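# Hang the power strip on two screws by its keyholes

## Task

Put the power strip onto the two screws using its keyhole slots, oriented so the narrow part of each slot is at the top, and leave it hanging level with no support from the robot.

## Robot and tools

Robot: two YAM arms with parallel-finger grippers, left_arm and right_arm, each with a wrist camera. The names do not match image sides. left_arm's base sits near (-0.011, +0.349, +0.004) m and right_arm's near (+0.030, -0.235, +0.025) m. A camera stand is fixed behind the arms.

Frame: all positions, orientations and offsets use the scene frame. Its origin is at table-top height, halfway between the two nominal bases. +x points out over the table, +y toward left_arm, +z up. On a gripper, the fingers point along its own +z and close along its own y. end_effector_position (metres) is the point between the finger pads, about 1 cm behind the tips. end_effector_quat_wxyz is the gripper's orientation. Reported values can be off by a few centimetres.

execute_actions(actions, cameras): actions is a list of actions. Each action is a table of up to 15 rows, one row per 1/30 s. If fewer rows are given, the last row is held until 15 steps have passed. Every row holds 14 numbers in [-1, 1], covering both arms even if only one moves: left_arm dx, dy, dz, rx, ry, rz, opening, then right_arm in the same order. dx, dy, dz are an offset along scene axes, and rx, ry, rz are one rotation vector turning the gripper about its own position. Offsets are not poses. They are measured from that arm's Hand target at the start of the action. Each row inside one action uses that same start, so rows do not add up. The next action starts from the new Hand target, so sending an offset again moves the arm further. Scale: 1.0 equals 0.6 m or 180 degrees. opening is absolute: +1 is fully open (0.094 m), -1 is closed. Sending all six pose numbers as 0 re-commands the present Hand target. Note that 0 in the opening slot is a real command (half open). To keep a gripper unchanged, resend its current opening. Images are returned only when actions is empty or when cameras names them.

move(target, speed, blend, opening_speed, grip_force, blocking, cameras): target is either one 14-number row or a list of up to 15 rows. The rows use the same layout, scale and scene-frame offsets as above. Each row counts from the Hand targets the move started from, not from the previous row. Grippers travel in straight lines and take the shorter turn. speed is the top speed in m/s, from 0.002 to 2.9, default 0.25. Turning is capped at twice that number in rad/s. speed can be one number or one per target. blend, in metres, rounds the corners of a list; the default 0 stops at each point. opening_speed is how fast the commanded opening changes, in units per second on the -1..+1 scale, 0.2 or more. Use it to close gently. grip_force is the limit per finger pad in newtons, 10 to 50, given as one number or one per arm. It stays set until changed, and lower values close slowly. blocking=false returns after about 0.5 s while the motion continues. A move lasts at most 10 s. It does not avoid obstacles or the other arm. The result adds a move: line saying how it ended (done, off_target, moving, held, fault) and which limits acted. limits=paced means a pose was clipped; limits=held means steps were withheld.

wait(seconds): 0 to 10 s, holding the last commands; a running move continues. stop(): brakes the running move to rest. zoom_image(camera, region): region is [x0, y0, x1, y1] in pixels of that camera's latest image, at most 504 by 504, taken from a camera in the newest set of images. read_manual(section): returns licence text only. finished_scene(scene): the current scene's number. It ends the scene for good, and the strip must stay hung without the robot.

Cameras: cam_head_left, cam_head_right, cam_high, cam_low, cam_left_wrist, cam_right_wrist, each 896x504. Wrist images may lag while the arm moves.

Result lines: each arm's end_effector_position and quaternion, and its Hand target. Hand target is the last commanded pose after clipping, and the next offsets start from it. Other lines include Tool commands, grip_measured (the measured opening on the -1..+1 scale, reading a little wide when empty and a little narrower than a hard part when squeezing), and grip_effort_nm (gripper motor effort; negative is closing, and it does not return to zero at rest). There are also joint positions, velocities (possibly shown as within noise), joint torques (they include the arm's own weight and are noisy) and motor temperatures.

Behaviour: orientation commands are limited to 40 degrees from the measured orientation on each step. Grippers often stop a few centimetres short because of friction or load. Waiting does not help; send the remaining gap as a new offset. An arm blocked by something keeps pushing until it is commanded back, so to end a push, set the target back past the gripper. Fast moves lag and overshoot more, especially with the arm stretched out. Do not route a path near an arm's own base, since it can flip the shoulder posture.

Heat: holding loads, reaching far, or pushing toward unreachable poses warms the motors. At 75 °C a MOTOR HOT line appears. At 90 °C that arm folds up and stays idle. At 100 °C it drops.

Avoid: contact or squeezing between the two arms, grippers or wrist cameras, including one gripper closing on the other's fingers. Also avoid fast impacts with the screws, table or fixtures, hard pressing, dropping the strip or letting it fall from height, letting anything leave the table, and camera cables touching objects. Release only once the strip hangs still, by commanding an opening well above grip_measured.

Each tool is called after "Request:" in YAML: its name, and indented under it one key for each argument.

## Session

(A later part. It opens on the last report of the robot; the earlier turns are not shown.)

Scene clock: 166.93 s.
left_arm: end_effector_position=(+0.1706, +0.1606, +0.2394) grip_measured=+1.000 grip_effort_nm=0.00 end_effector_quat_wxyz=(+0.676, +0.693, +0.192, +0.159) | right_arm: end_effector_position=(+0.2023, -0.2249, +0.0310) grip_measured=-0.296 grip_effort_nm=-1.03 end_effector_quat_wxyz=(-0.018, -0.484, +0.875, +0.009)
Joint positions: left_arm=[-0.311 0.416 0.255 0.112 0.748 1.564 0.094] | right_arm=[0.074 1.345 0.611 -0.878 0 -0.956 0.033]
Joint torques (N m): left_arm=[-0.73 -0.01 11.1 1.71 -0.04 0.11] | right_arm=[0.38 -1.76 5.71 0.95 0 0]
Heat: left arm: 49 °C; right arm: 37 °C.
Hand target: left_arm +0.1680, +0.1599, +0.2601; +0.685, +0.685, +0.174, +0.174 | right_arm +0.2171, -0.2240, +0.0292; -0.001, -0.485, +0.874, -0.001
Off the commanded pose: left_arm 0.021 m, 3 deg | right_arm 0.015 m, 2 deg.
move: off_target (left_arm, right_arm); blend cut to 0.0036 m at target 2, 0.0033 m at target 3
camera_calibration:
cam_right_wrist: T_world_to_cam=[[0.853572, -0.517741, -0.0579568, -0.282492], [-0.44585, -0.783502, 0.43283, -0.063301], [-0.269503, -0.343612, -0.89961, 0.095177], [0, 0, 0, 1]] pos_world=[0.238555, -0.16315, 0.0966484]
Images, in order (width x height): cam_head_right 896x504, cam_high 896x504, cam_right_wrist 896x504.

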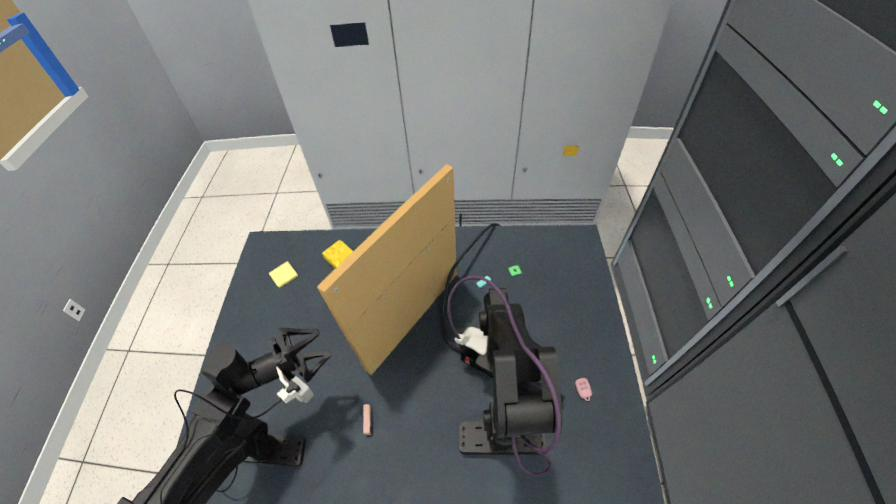

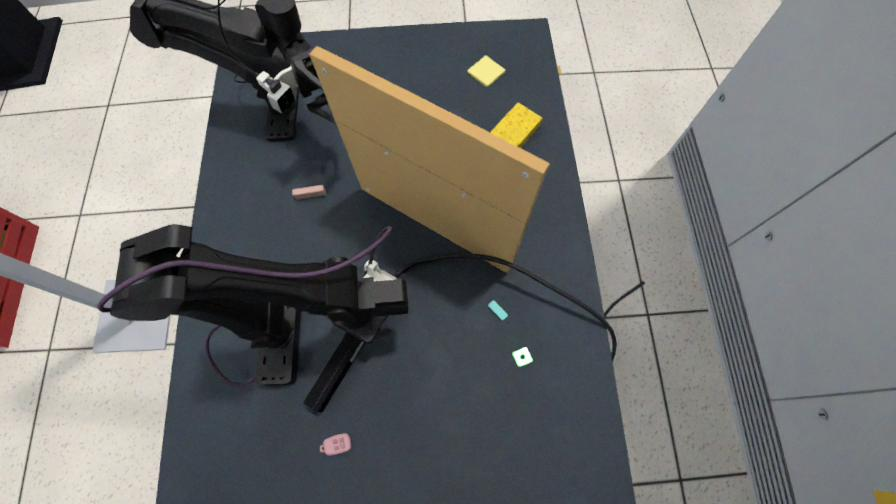

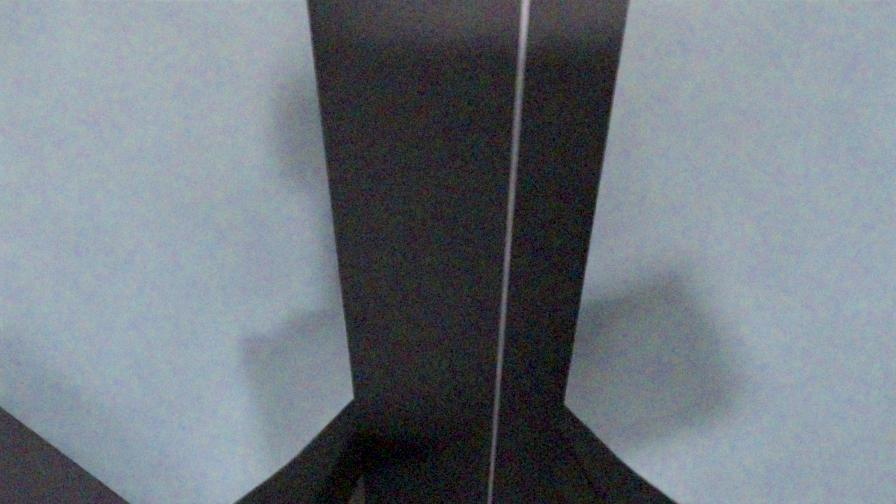

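Request:
move:
  target:
    - [0,0,0,0,0,0,1.0, -0.0247,0,0,0,0,0,0.45]
    - [0,0,0,0,0,0,1.0, -0.0732,-0.0792,0.003,0,0,0,0.45]
  speed: [0.1,0.12]
  opening_speed: 1.2
  cameras: ["cam_high","cam_right_wrist"]

Scene clock: 170.90 s.
left_arm: end_effector_position=(+0.1706, +0.1606, +0.2394) grip_measured=+1.000 grip_effort_nm=0.00 end_effector_quat_wxyz=(+0.676, +0.693, +0.192, +0.159) | right_arm: end_effector_position=(+0.1799, -0.2743, +0.0311) grip_measured=+0.449 grip_effort_nm=0.08 end_effector_quat_wxyz=(+0.001, -0.484, +0.875, -0.010)
Joint positions: left_arm=[-0.311 0.416 0.255 0.112 0.748 1.564 0.094] | right_arm=[-0.226 1.194 0.515 -0.876 0.013 -1.257 0.068]
Joint torques (N m): left_arm=[-0.72 -0.02 11.07 1.71 -0.03 0.11] | right_arm=[-0.66 -3.6 4 0.35 -0.09 -0.04]
Heat: left arm: 49 °C; right arm: 37 °C.
Hand target: left_arm +0.1680, +0.1599, +0.2601; +0.685, +0.685, +0.174, +0.174 | right_arm +0.1731, -0.2715, +0.0310; -0.001, -0.485, +0.874, -0.001
Off the commanded pose: left_arm 0.021 m, 3 deg | right_arm 0.007 m, 1 deg.
move: off_target (left_arm)
camera_calibration:
cam_right_wrist: T_world_to_cam=[[0.855415, -0.517914, -0.00554579, -0.290903], [-0.468075, -0.777594, 0.419825, -0.105971], [-0.221745, -0.356529, -0.907588, 0.0603643], [0, 0, 0, 1]] pos_world=[0.212626, -0.211544, 0.0976618]
Images, in order (width x height): cam_high 896x504, cam_right_wrist 896x504.

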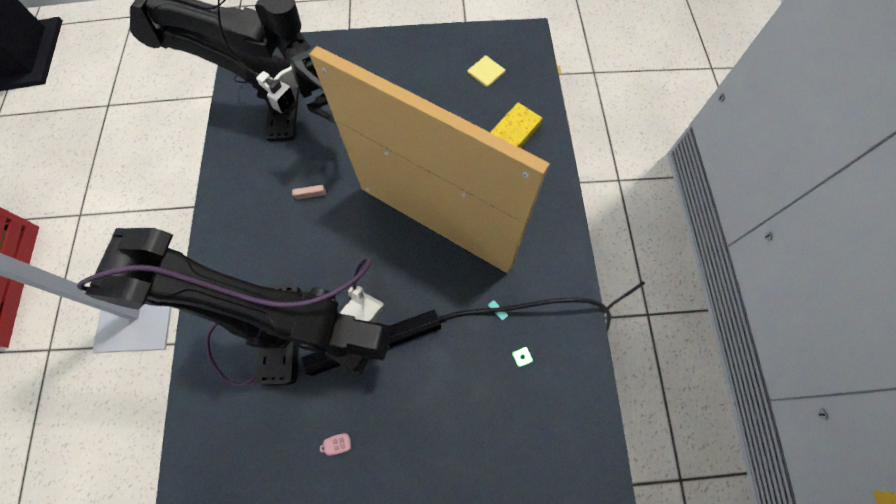

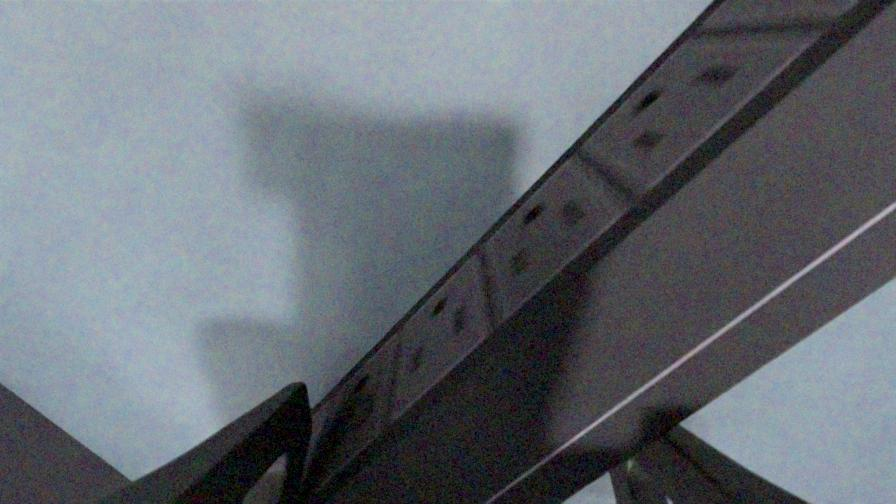

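Request:
move:
  target:
    - [0,0,0.001,0,0,0,1.0, 0,0,0,0,0,0,0.9]
    - [0,0,0.001,0,0,0,1.0, 0,0,0,0,0,-0.222,0.9]
  speed: [0.1,0.4]
  opening_speed: 2
  cameras: ["cam_high","cam_right_wrist","cam_head_right"]

Scene clock: 175.93 s.
left_arm: end_effector_position=(+0.1701, +0.1608, +0.2396) grip_measured=+1.000 grip_effort_nm=0.00 end_effector_quat_wxyz=(+0.676, +0.693, +0.192, +0.159) | right_arm: end_effector_position=(+0.1776, -0.2746, +0.0311) grip_measured=+0.898 grip_effort_nm=0.08 end_effector_quat_wxyz=(+0.001, -0.158, +0.987, -0.006)
Joint positions: left_arm=[-0.311 0.411 0.255 0.108 0.748 1.564 0.094] | right_arm=[-0.236 1.194 0.515 -0.885 0.009 -0.573 0.089]
Joint torques (N m): left_arm=[-0.64 0.31 11.29 1.73 -0.03 0.11] | right_arm=[0.23 -3.48 4.44 0.42 -0.12 0.05]
Heat: left arm: 49 °C; right arm: 37 °C.
Hand target: left_arm +0.1680, +0.1599, +0.2606; +0.685, +0.686, +0.174, +0.174 | right_arm +0.1732, -0.2715, +0.0310; -0.001, -0.157, +0.988, -0.001
Off the commanded pose: left_arm 0.021 m, 3 deg | right_arm 0.005 m, 1 deg.
move: off_target (left_arm)
camera_calibration:
cam_right_wrist: T_world_to_cam=[[0.327239, -0.944856, -0.0127522, -0.312232], [-0.859203, -0.303137, 0.412162, 0.0927289], [-0.393299, -0.123919, -0.911021, 0.154184], [0, 0, 0, 1]] pos_world=[0.242488, -0.247799, 0.0982636]
Images, in order (width x height): cam_head_right 896x504, cam_high 896x504, cam_right_wrist 896x504.

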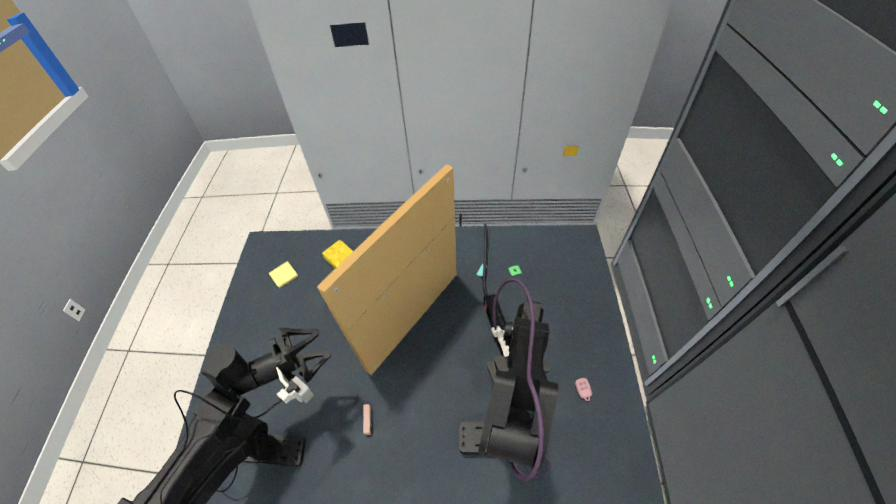

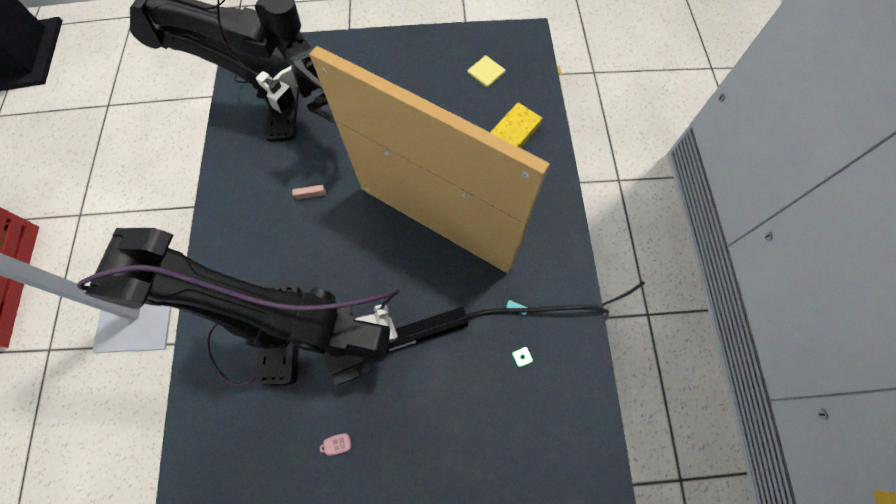

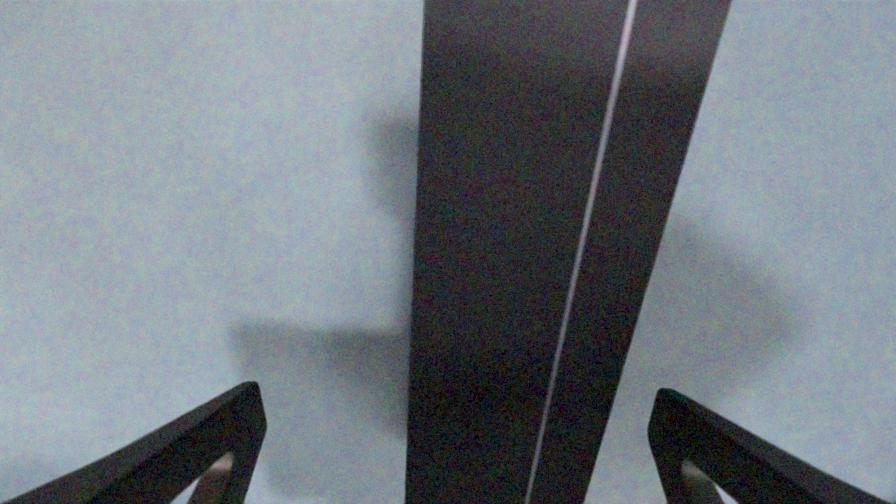

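Request:
move:
  target:
    - [0,0,0.001,0,0,0,1.0, 0,0,0.075,0,0,-0.02,0.9]
    - [0,0,0.001,0,0,0,1.0, 0.183,0.0108,0.075,0,0,-0.05,0.9]
  speed: [0.15,0.2]
  blend: [0.01,0]
  cameras: ["cam_high","cam_right_wrist","cam_head_right"]

Scene clock: 180.20 s.
left_arm: end_effector_position=(+0.1701, +0.1608, +0.2394) grip_measured=+1.000 grip_effort_nm=0.00 end_effector_quat_wxyz=(+0.676, +0.693, +0.192, +0.158) | right_arm: end_effector_position=(+0.2739, -0.2663, +0.0729) grip_measured=+0.898 grip_effort_nm=0.08 end_effector_quat_wxyz=(-0.011, -0.080, +0.997, -0.002)
Joint positions: left_arm=[-0.311 0.411 0.255 0.107 0.748 1.564 0.094] | right_arm=[-0.104 1.545 0.965 -1.012 0.009 -0.284 0.089]
Joint torques (N m): left_arm=[-0.64 0.34 11.48 1.71 -0.02 0.11] | right_arm=[0.57 -4.62 7.28 0.55 -0.06 0.08]
Heat: left arm: 49 °C; right arm: 37 °C.
Hand target: left_arm +0.1680, +0.1599, +0.2612; +0.685, +0.686, +0.174, +0.174 | right_arm +0.2830, -0.2650, +0.0760; -0.001, -0.079, +0.997, -0.001
Off the commanded pose: left_arm 0.022 m, 3 deg | right_arm 0.010 m, 1 deg.
move: off_target (left_arm)
camera_calibration:
cam_right_wrist: T_world_to_cam=[[0.174862, -0.984353, -0.021715, -0.303505], [-0.886058, -0.166941, 0.432472, 0.202788], [-0.429331, -0.0563824, -0.901386, 0.258304], [0, 0, 0, 1]] pos_world=[0.343651, -0.250338, 0.138541]
Images, in order (width x height): cam_head_right 896x504, cam_high 896x504, cam_right_wrist 896x504.

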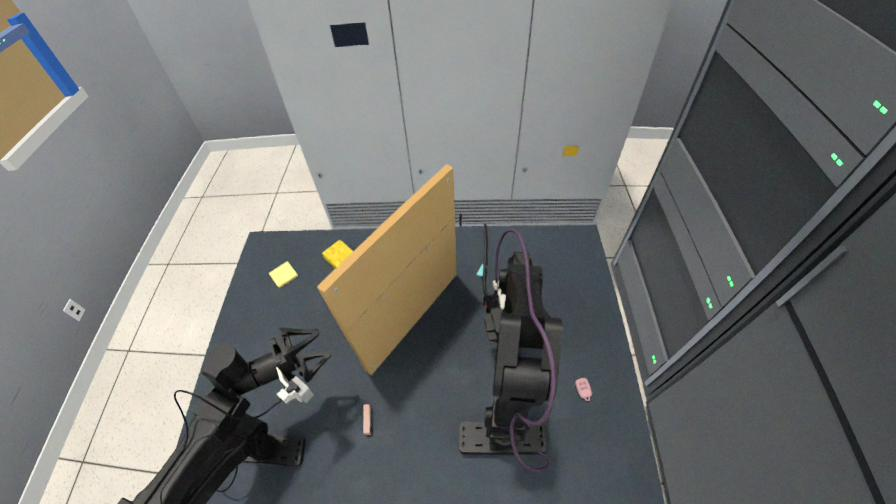

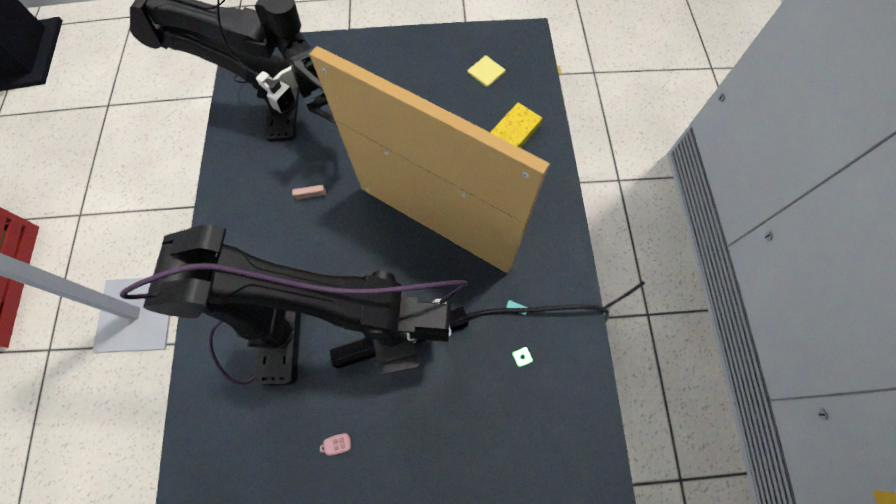

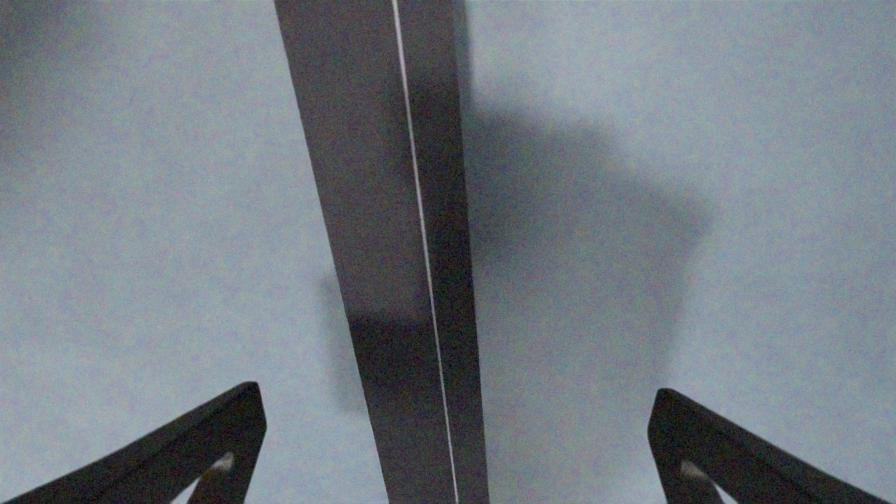

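Request:
move:
  target:
    - [0,0,0.001,0,0,0,1.0, -0.0067,0.0267,0,0,0,0.028,0.9]
    - [0,0,0.001,0,0,0,1.0, -0.0067,0.0267,-0.078,0,0,0.028,0.6]
  speed: [0.1,0.12]
  blend: [0.004,0]
  cameras: ["cam_right_wrist"]

Scene clock: 186.27 s.
left_arm: end_effector_position=(+0.1700, +0.1609, +0.2422) grip_measured=+1.000 grip_effort_nm=0.00 end_effector_quat_wxyz=(+0.677, +0.693, +0.191, +0.160) | right_arm: end_effector_position=(+0.2780, -0.2510, +0.0332) grip_measured=+0.602 grip_effort_nm=-0.08 end_effector_quat_wxyz=(-0.002, -0.118, +0.993, -0.004)
Joint positions: left_arm=[-0.311 0.411 0.263 0.104 0.748 1.564 0.094] | right_arm=[-0.041 1.606 0.854 -0.821 0.009 -0.299 0.075]
Joint torques (N m): left_arm=[-0.65 0.44 11.04 1.74 -0.03 0.11] | right_arm=[0.25 -5.15 4.25 0.71 -0.05 -0.06]
Heat: left arm: 49 °C; right arm: 37 °C.
Hand target: left_arm +0.1680, +0.1599, +0.2618; +0.685, +0.686, +0.174, +0.174 | right_arm +0.2790, -0.2490, +0.0293; -0.001, -0.123, +0.992, -0.001
Off the commanded pose: left_arm 0.020 m, 3 deg | right_arm 0.005 m, 1 deg.
move: off_target (left_arm)
camera_calibration:
cam_right_wrist: T_world_to_cam=[[0.250497, -0.967974, -0.0166814, -0.307193], [-0.878289, -0.234469, 0.416692, 0.207616], [-0.407258, -0.089729, -0.908895, 0.210831], [0, 0, 0, 1]] pos_world=[0.345161, -0.229757, 0.0999865]
Images, in order (width x height): cam_right_wrist 896x504.

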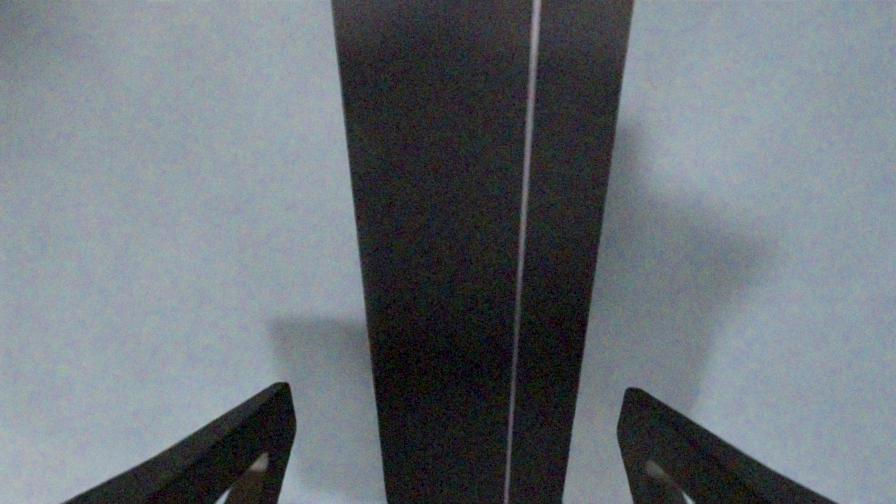

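Request:
move:
  target:
    - [0,0,0.001,0,0,0,1.0, 0,0,0,0,0,0,-0.5]
    - [0,0,0.001,0,0,0,1.0, 0,0,0.05,0,0,0,-0.5]
    - [0,0,0.001,0,0,0,1.0, -0.1667,-0.0367,0.06,0,0,0.339,-0.5]
  speed: [0.1,0.08,0.25]
  blend: [0,0.01,0]
  opening_speed: 1.2
  cameras: ["cam_high","cam_right_wrist","cam_head_right"]

Scene clock: 196.40 s.
left_arm: end_effector_position=(+0.1700, +0.1609, +0.2420) grip_measured=+1.000 grip_effort_nm=0.00 end_effector_quat_wxyz=(+0.677, +0.693, +0.191, +0.160) | right_arm: end_effector_position=(+0.2080, -0.2852, +0.0660) grip_measured=-0.296 grip_effort_nm=-1.03 end_effector_quat_wxyz=(+0.024, -0.562, +0.825, -0.049)
Joint positions: left_arm=[-0.311 0.411 0.263 0.103 0.748 1.564 0.094] | right_arm=[-0.231 1.169 0.642 -0.939 0.029 -1.447 0.033]
Joint torques (N m): left_arm=[-0.64 0.44 11.25 1.72 -0.03 0.11] | right_arm=[0.43 -3.96 4.41 -0.35 -0.28 -1]
Heat: left arm: 49 °C; right arm: 36 °C.
Hand target: left_arm +0.1680, +0.1599, +0.2624; +0.685, +0.686, +0.174, +0.174 | right_arm +0.1789, -0.2711, +0.0652; +0.000, -0.610, +0.793, -0.001
Off the commanded pose: left_arm 0.020 m, 3 deg | right_arm 0.032 m, 9 deg.
move: off_target (left_arm, right_arm)
camera_calibration:
cam_right_wrist: T_world_to_cam=[[0.932962, -0.350199, 0.0833272, -0.294562], [-0.350949, -0.833349, 0.427042, -0.156741], [-0.080109, -0.427658, -0.900384, 0.0441402], [0, 0, 0, 1]] pos_world=[0.223343, -0.214898, 0.131223]
Images, in order (width x height): cam_head_right 896x504, cam_high 896x504, cam_right_wrist 896x504.

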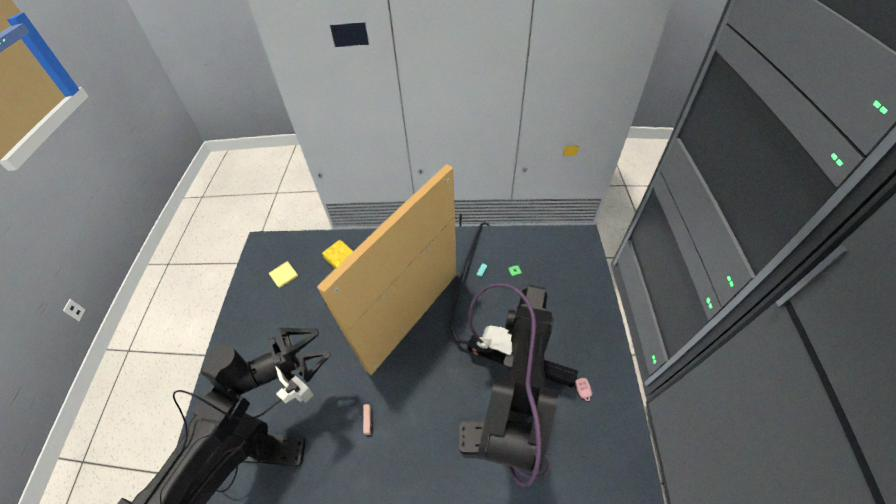

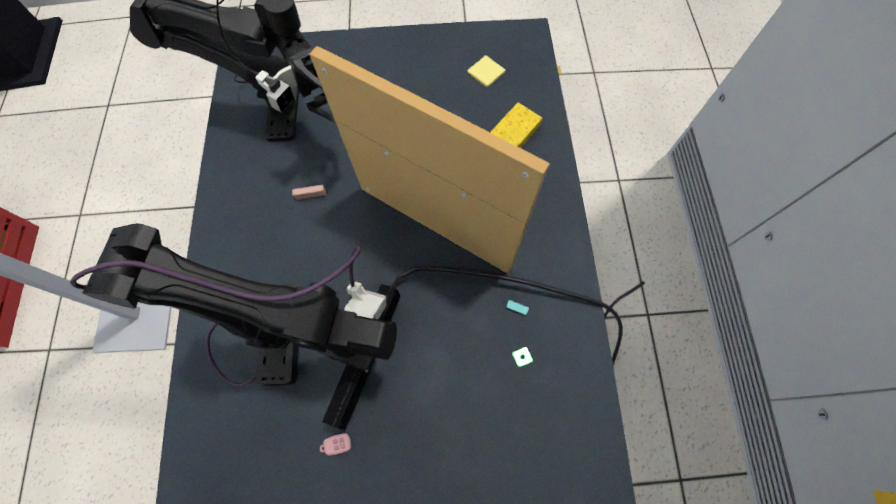

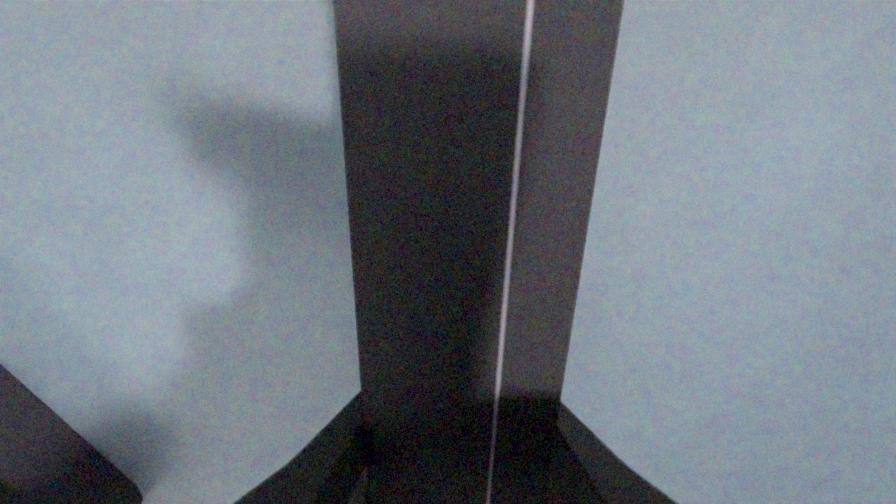

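Request:
move:
  target: [0,0,0.001,0,0,0,1.0, 0.155,0.03,0.02,0,0,-0.334,-0.5]
  speed: 0.25
  cameras: ["cam_high","cam_right_wrist"]

Scene clock: 205.83 s.
left_arm: end_effector_position=(+0.1699, +0.1609, +0.2417) grip_measured=+1.000 grip_effort_nm=0.00 end_effector_quat_wxyz=(+0.676, +0.693, +0.192, +0.159) | right_arm: end_effector_position=(+0.2683, -0.2549, +0.0715) grip_measured=-0.296 grip_effort_nm=-1.03 end_effector_quat_wxyz=(-0.001, -0.132, +0.991, -0.004)
Joint positions: left_arm=[-0.311 0.411 0.263 0.102 0.748 1.564 0.094] | right_arm=[-0.06 1.501 0.918 -0.987 0.008 -0.346 0.033]
Joint torques (N m): left_arm=[-0.61 0.46 11.43 1.71 -0.02 0.11] | right_arm=[0.39 -4.74 7.87 0.29 -0.09 0.08]
Heat: left arm: 49 °C; right arm: 37 °C.
Hand target: left_arm +0.1680, +0.1599, +0.2629; +0.685, +0.686, +0.174, +0.174 | right_arm +0.2720, -0.2530, +0.0773; -0.001, -0.131, +0.991, -0.001
Off the commanded pose: left_arm 0.021 m, 3 deg | right_arm 0.007 m, 0 deg.
move: off_target (left_arm)
camera_calibration:
cam_right_wrist: T_world_to_cam=[[0.277729, -0.96052, -0.0163564, -0.313282], [-0.87226, -0.25927, 0.414659, 0.174437], [-0.402529, -0.100896, -0.90983, 0.237337], [0, 0, 0, 1]] pos_world=[0.334698, -0.231741, 0.13848]
Images, in order (width x height): cam_high 896x504, cam_right_wrist 896x504.

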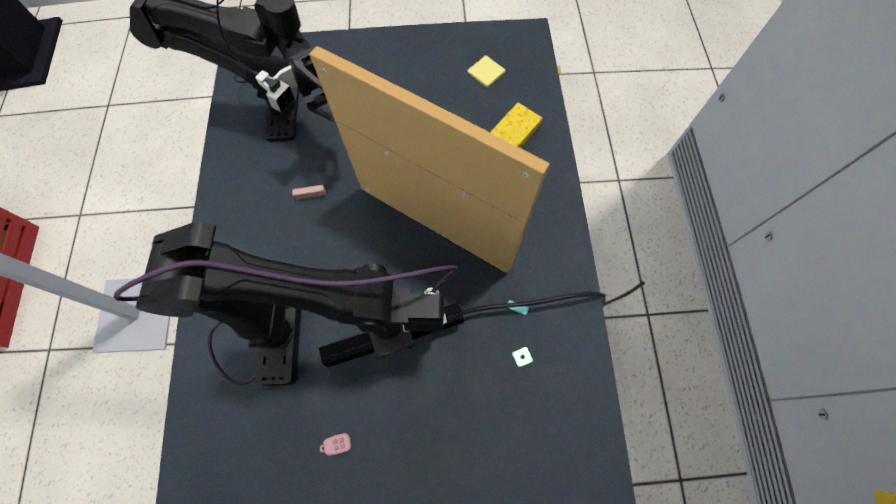

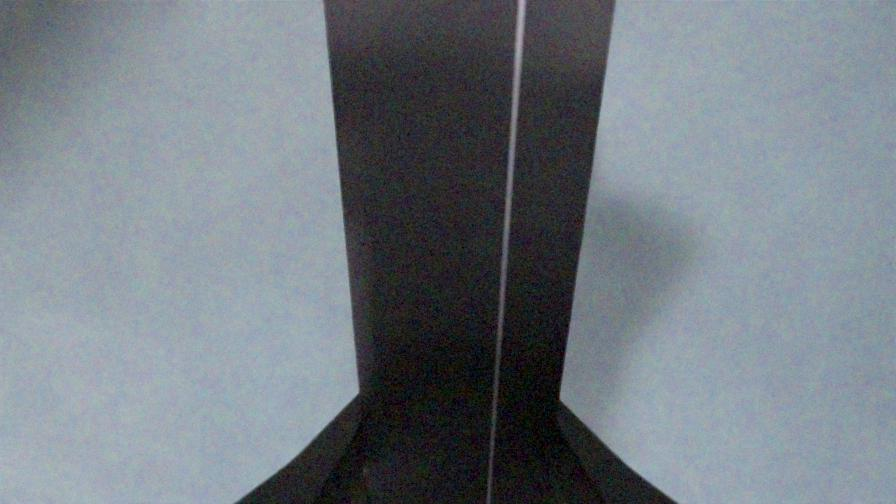

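Request:
move:
  target: [0,0,0.001,0,0,0,1.0, 0,0,-0.025,0.3434,0.092,0,-0.5]
  speed: 0.3
  cameras: ["cam_high","cam_right_wrist","cam_head_right","cam_head_left"]

Scene clock: 209.47 s.
left_arm: end_effector_position=(+0.1698, +0.1609, +0.2442) grip_measured=+1.000 grip_effort_nm=0.00 end_effector_quat_wxyz=(+0.677, +0.692, +0.191, +0.160) | right_arm: end_effector_position=(+0.2738, -0.2572, +0.0524) grip_measured=-0.296 grip_effort_nm=-1.03 end_effector_quat_wxyz=(-0.050, -0.116, +0.862, +0.491)
Joint positions: left_arm=[-0.311 0.411 0.27 0.099 0.748 1.564 0.094] | right_arm=[-0.536 2.253 1.333 -1.523 -0.649 -1.133 0.033]
Joint torques (N m): left_arm=[-0.64 0.55 11.1 1.73 -0.02 0.11] | right_arm=[-0.12 -9.09 3.99 -1.45 -0.43 -0.16]
Heat: left arm: 49 °C; right arm: 37 °C.
Hand target: left_arm +0.1680, +0.1599, +0.2637; +0.685, +0.686, +0.174, +0.174 | right_arm +0.2720, -0.2531, +0.0622; -0.069, -0.111, +0.841, +0.525
Off the commanded pose: left_arm 0.019 m, 3 deg | right_arm 0.011 m, 5 deg.
joint sent to its limit (right arm) — joint 4 (wrist pitch), lower limit. The joint targets still meet the commanded pose.
move: off_target (left_arm, right_arm)
camera_calibration:
cam_right_wrist: T_world_to_cam=[[0.160828, -0.466575, -0.869737, -0.113514], [-0.795903, -0.582429, 0.165273, 0.0956488], [-0.583672, 0.665645, -0.465019, 0.445331], [0, 0, 0, 1]] pos_world=[0.35431, -0.293687, 0.0925515]
Images, in order (width x height): cam_head_left 896x504, cam_head_right 896x504, cam_high 896x504, cam_right_wrist 896x504.

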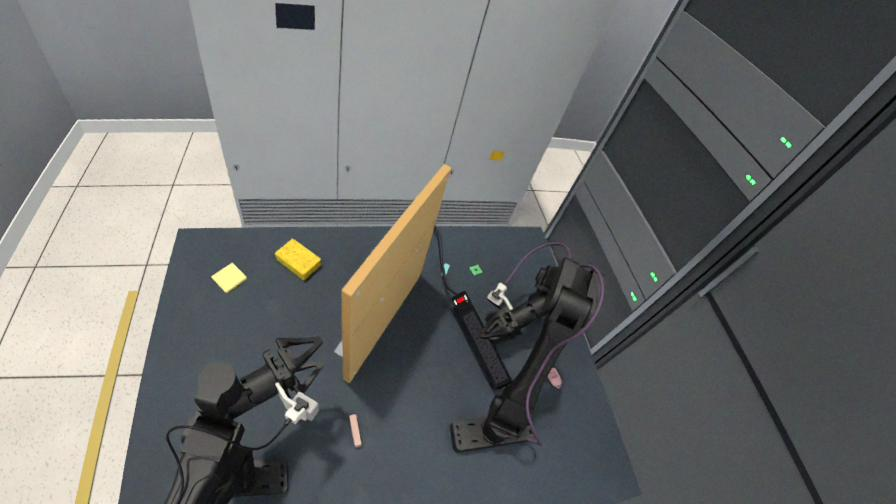

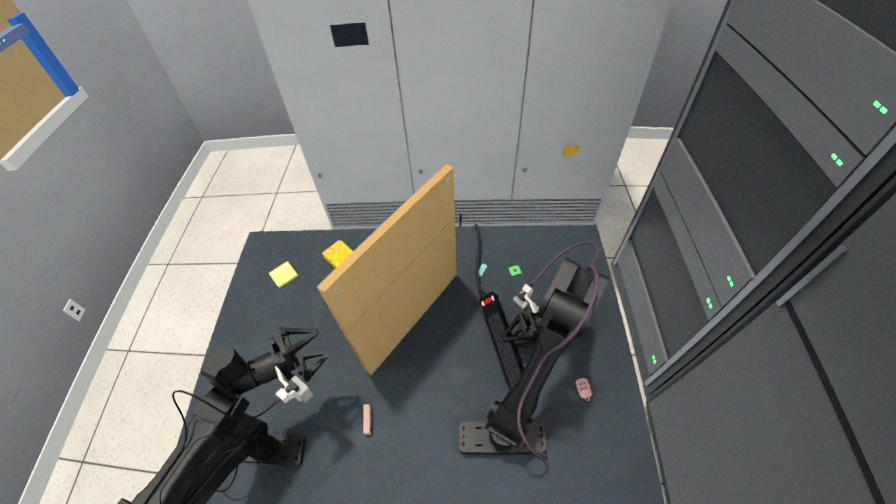

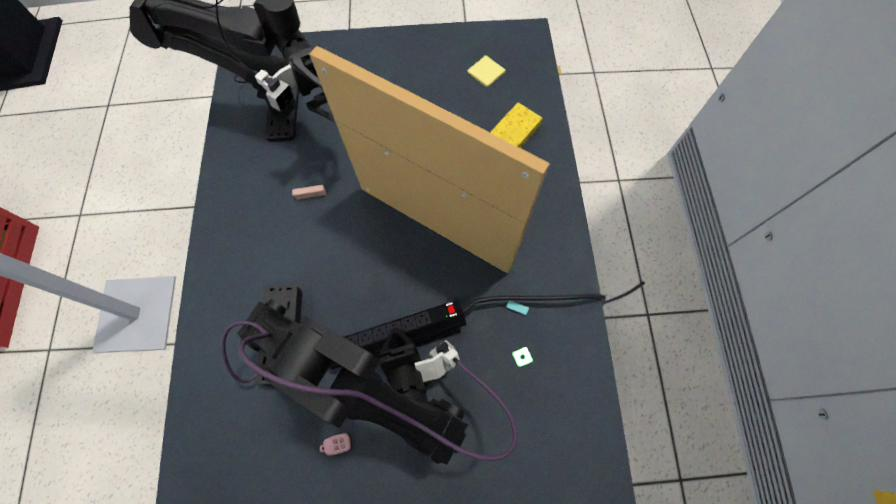

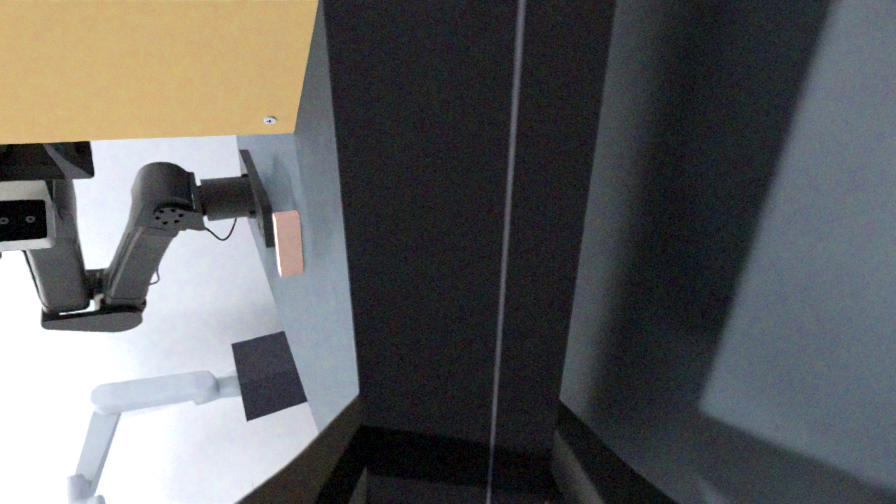

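Request:
move:
  target: [0,0,0.001,0,0,0,1.0, 0,0,-0.0333,0,0,0,-0.5]
  speed: 0.06
  cameras: ["cam_head_left","cam_right_wrist"]

Request:
move:
  target: [0,0,0.000,0,0,0,1.0, 0,0,-0.0083,0,0,0,-0.5]
  speed: 0.04

Scene clock: 211.37 s.
left_arm: end_effector_position=(+0.1698, +0.1609, +0.2442) grip_measured=+1.000 grip_effort_nm=0.00 end_effector_quat_wxyz=(+0.677, +0.692, +0.191, +0.160) | right_arm: end_effector_position=(+0.2728, -0.2562, +0.0372) grip_measured=-0.296 grip_effort_nm=-1.03 end_effector_quat_wxyz=(-0.062, -0.116, +0.851, +0.509)
Joint positions: left_arm=[-0.311 0.411 0.27 0.099 0.748 1.564 0.094] | right_arm=[-0.536 2.334 1.355 -1.524 -0.651 -1.162 0.033]
Joint torques (N m): left_arm=[-0.61 0.57 11.28 1.71 -0.03 0.11] | right_arm=[0.44 -8.81 3.85 -1.34 -0.33 -0.11]
Heat: left arm: 49 °C; right arm: 37 °C.
Hand target: left_arm +0.1680, +0.1599, +0.2643; +0.685, +0.686, +0.174, +0.174 | right_arm +0.2719, -0.2530, +0.0423; -0.070, -0.111, +0.841, +0.525
Off the commanded pose: left_arm 0.020 m, 3 deg | right_arm 0.006 m, 2 deg.
move: off_target (left_arm)
camera_calibration:
cam_right_wrist: T_world_to_cam=[[0.143895, -0.43015, -0.891215, -0.111382], [-0.784213, -0.598856, 0.162423, 0.0906284], [-0.603576, 0.675531, -0.423502, 0.443483], [0, 0, 0, 1]] pos_world=[0.354775, -0.293224, 0.0738306]
Images, in order (width x height): cam_head_left 896x504, cam_right_wrist 896x504.

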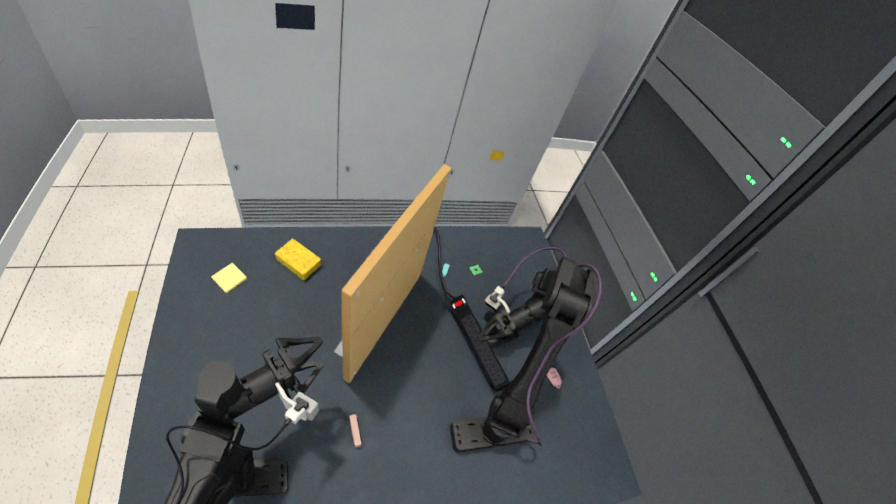

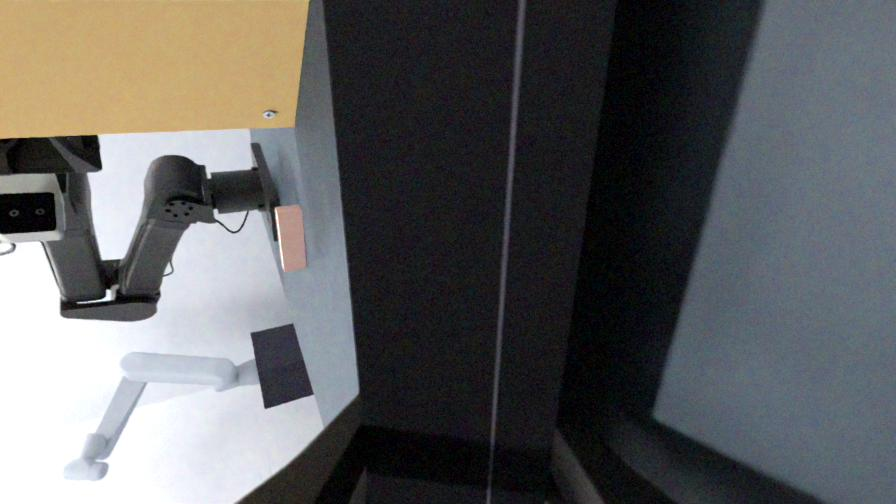

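Scene clock: 212.07 s.
left_arm: end_effector_position=(+0.1698, +0.1609, +0.2442) grip_measured=+1.000 grip_effort_nm=0.00 end_effector_quat_wxyz=(+0.677, +0.692, +0.191, +0.160) | right_arm: end_effector_position=(+0.2722, -0.2556, +0.0350) grip_measured=-0.296 grip_effort_nm=-1.03 end_effector_quat_wxyz=(-0.064, -0.114, +0.849, +0.512)
Joint positions: left_arm=[-0.311 0.411 0.27 0.099 0.748 1.564 0.094] | right_arm=[-0.536 2.345 1.355 -1.522 -0.653 -1.163 0.033]
Joint torques (N m): left_arm=[-0.61 0.58 11.29 1.71 -0.02 0.11] | right_arm=[0.29 -8.66 3.66 -1.21 -0.32 -0.16]
Heat: left arm: 50 °C; right arm: 37 °C.
Hand target: left_arm +0.1680, +0.1599, +0.2643; +0.685, +0.686, +0.174, +0.174 | right_arm +0.2719, -0.2530, +0.0373; -0.070, -0.111, +0.841, +0.525
Off the commanded pose: left_arm 0.020 m, 3 deg | right_arm 0.003 m, 2 deg.
move: off_target (left_arm)

Request:
move:
  target: [0,0,0.000,0,0,0,1.0, 0,0,-0.0083,0,0,0,-0.5]
  speed: 0.04

Request:
move:
  target: [0,0,0.000,0,0,0,1.0, 0,0,-0.0083,0,0,0,-0.5]
  speed: 0.04

Scene clock: 213.57 s.
left_arm: end_effector_position=(+0.1698, +0.1609, +0.2442) grip_measured=+1.000 grip_effort_nm=0.00 end_effector_quat_wxyz=(+0.677, +0.692, +0.191, +0.160) | right_arm: end_effector_position=(+0.2720, -0.2547, +0.0336) grip_measured=-0.296 grip_effort_nm=-1.03 end_effector_quat_wxyz=(-0.066, -0.111, +0.847, +0.515)
Joint positions: left_arm=[-0.311 0.411 0.27 0.099 0.748 1.564 0.094] | right_arm=[-0.536 2.353 1.355 -1.523 -0.657 -1.162 0.033]
Joint torques (N m): left_arm=[-0.62 0.58 11.28 1.71 -0.03 0.11] | right_arm=[0.35 -8.28 3.62 -1.14 -0.3 -0.11]
Heat: left arm: 50 °C; right arm: 37 °C.
Hand target: left_arm +0.1680, +0.1599, +0.2643; +0.685, +0.686, +0.174, +0.174 | right_arm +0.2719, -0.2530, +0.0323; -0.070, -0.111, +0.841, +0.525
Off the commanded pose: left_arm 0.020 m, 3 deg | right_arm 0.002 m, 1 deg.
move: off_target (left_arm)

Scene clock: 214.27 s.
left_arm: end_effector_position=(+0.1698, +0.1609, +0.2442) grip_measured=+1.000 grip_effort_nm=0.00 end_effector_quat_wxyz=(+0.677, +0.692, +0.191, +0.160) | right_arm: end_effector_position=(+0.2722, -0.2531, +0.0331) grip_measured=-0.296 grip_effort_nm=-1.03 end_effector_quat_wxyz=(-0.066, -0.107, +0.844, +0.521)
Joint positions: left_arm=[-0.311 0.411 0.27 0.099 0.748 1.564 0.094] | right_arm=[-0.536 2.363 1.355 -1.527 -0.667 -1.166 0.033]
Joint torques (N m): left_arm=[-0.61 0.58 11.28 1.71 -0.02 0.11] | right_arm=[0.25 -8.03 3.41 -0.92 -0.18 -0.12]
Heat: left arm: 50 °C; right arm: 37 °C.
Hand target: left_arm +0.1680, +0.1599, +0.2643; +0.685, +0.686, +0.174, +0.174 | right_arm +0.2719, -0.2530, +0.0274; -0.070, -0.111, +0.841, +0.525
Off the commanded pose: left_arm 0.020 m, 3 deg | right_arm 0.006 m, 1 deg.
move: off_target (left_arm)

Request:
move:
  target:
    - [0,0,0,0,0,0,1.0, 0,0,0.002,0,0,0,-0.1]
    - [0,0,0,0,0,0,1.0, 0.0173,-0.0644,0.005,0,0,0,-0.1]
  speed: [0.03,0.07]
  opening_speed: 1.0
  cameras: ["cam_head_left","cam_head_right","cam_high","cam_right_wrist"]

Scene clock: 218.30 s.
left_arm: end_effector_position=(+0.1698, +0.1609, +0.2442) grip_measured=+1.000 grip_effort_nm=0.00 end_effector_quat_wxyz=(+0.677, +0.692, +0.191, +0.160) | right_arm: end_effector_position=(+0.2806, -0.2905, +0.0303) grip_measured=-0.102 grip_effort_nm=0.08 end_effector_quat_wxyz=(-0.052, -0.103, +0.858, +0.500)
Joint positions: left_arm=[-0.311 0.411 0.27 0.099 0.748 1.564 0.094] | right_arm=[-0.614 2.4 1.471 -1.567 -0.607 -1.182 0.042]
Joint torques (N m): left_arm=[-0.61 0.57 11.29 1.71 -0.03 0.11] | right_arm=[-0.06 -9.68 4.42 -1.08 -0.24 -0.03]
Heat: left arm: 51 °C; right arm: 37 °C.
Hand target: left_arm +0.1680, +0.1599, +0.2643; +0.685, +0.686, +0.174, +0.174 | right_arm +0.2823, -0.2917, +0.0303; -0.070, -0.112, +0.841, +0.525
Off the commanded pose: left_arm 0.020 m, 3 deg | right_arm 0.002 m, 4 deg.
joint sent to its limit (right arm) — joint 4 (wrist pitch), lower limit. The joint targets are off in orientation, not in position.
move: off_target (left_arm, right_arm)
camera_calibration:
cam_right_wrist: T_world_to_cam=[[0.135624, -0.45382, -0.880712, -0.138292], [-0.804608, -0.56914, 0.169366, 0.0914842], [-0.578111, 0.685658, -0.442336, 0.464795], [0, 0, 0, 1]] pos_world=[0.361067, -0.329383, 0.0683053]
Images, in order (width x height): cam_head_left 896x504, cam_head_right 896x504, cam_high 896x504, cam_right_wrist 896x504.

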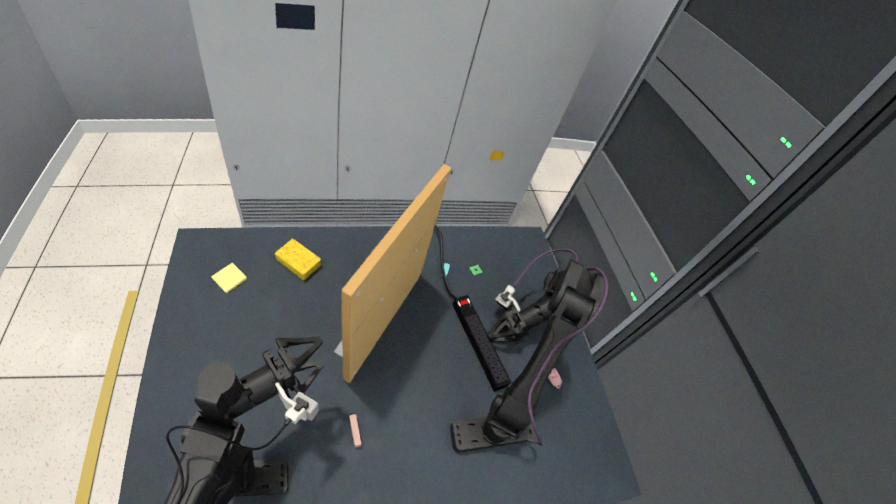

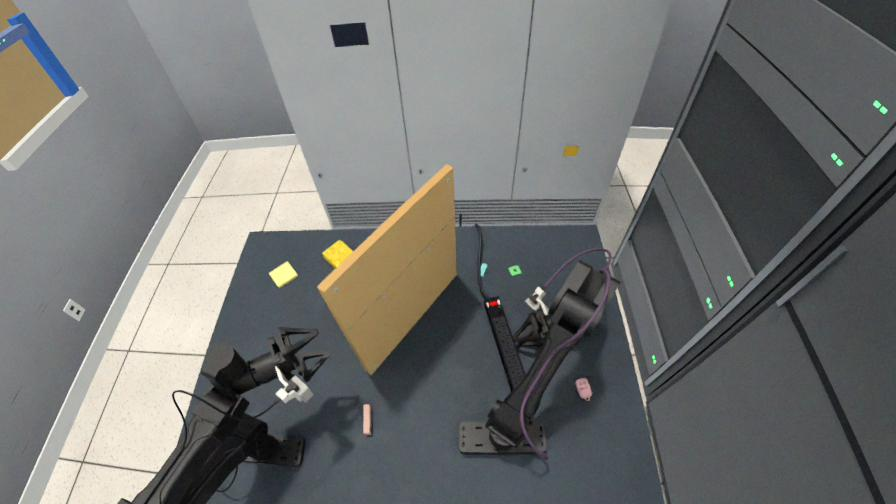

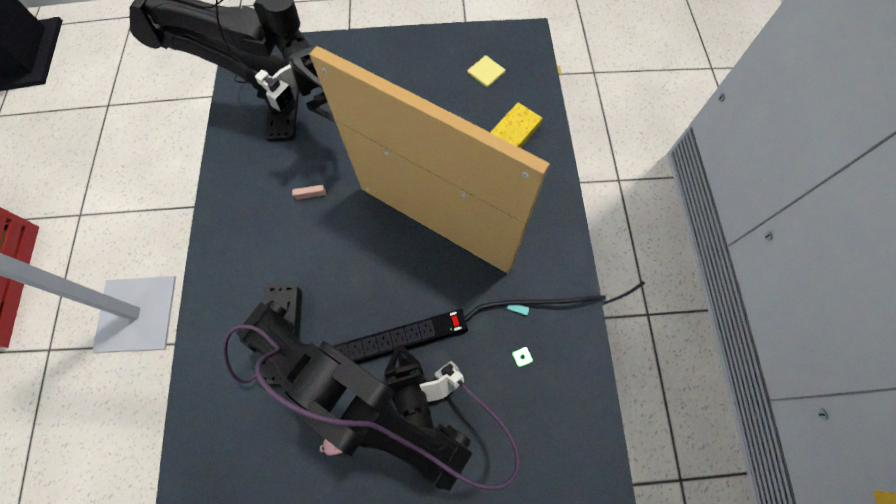

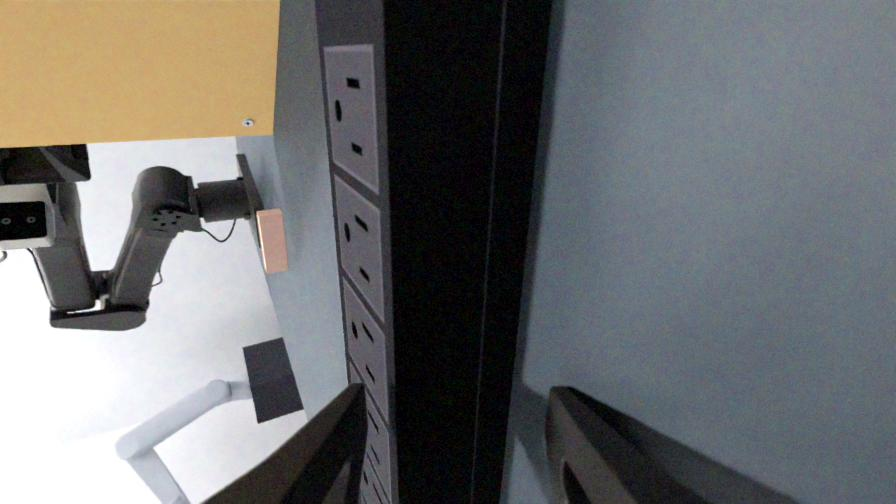

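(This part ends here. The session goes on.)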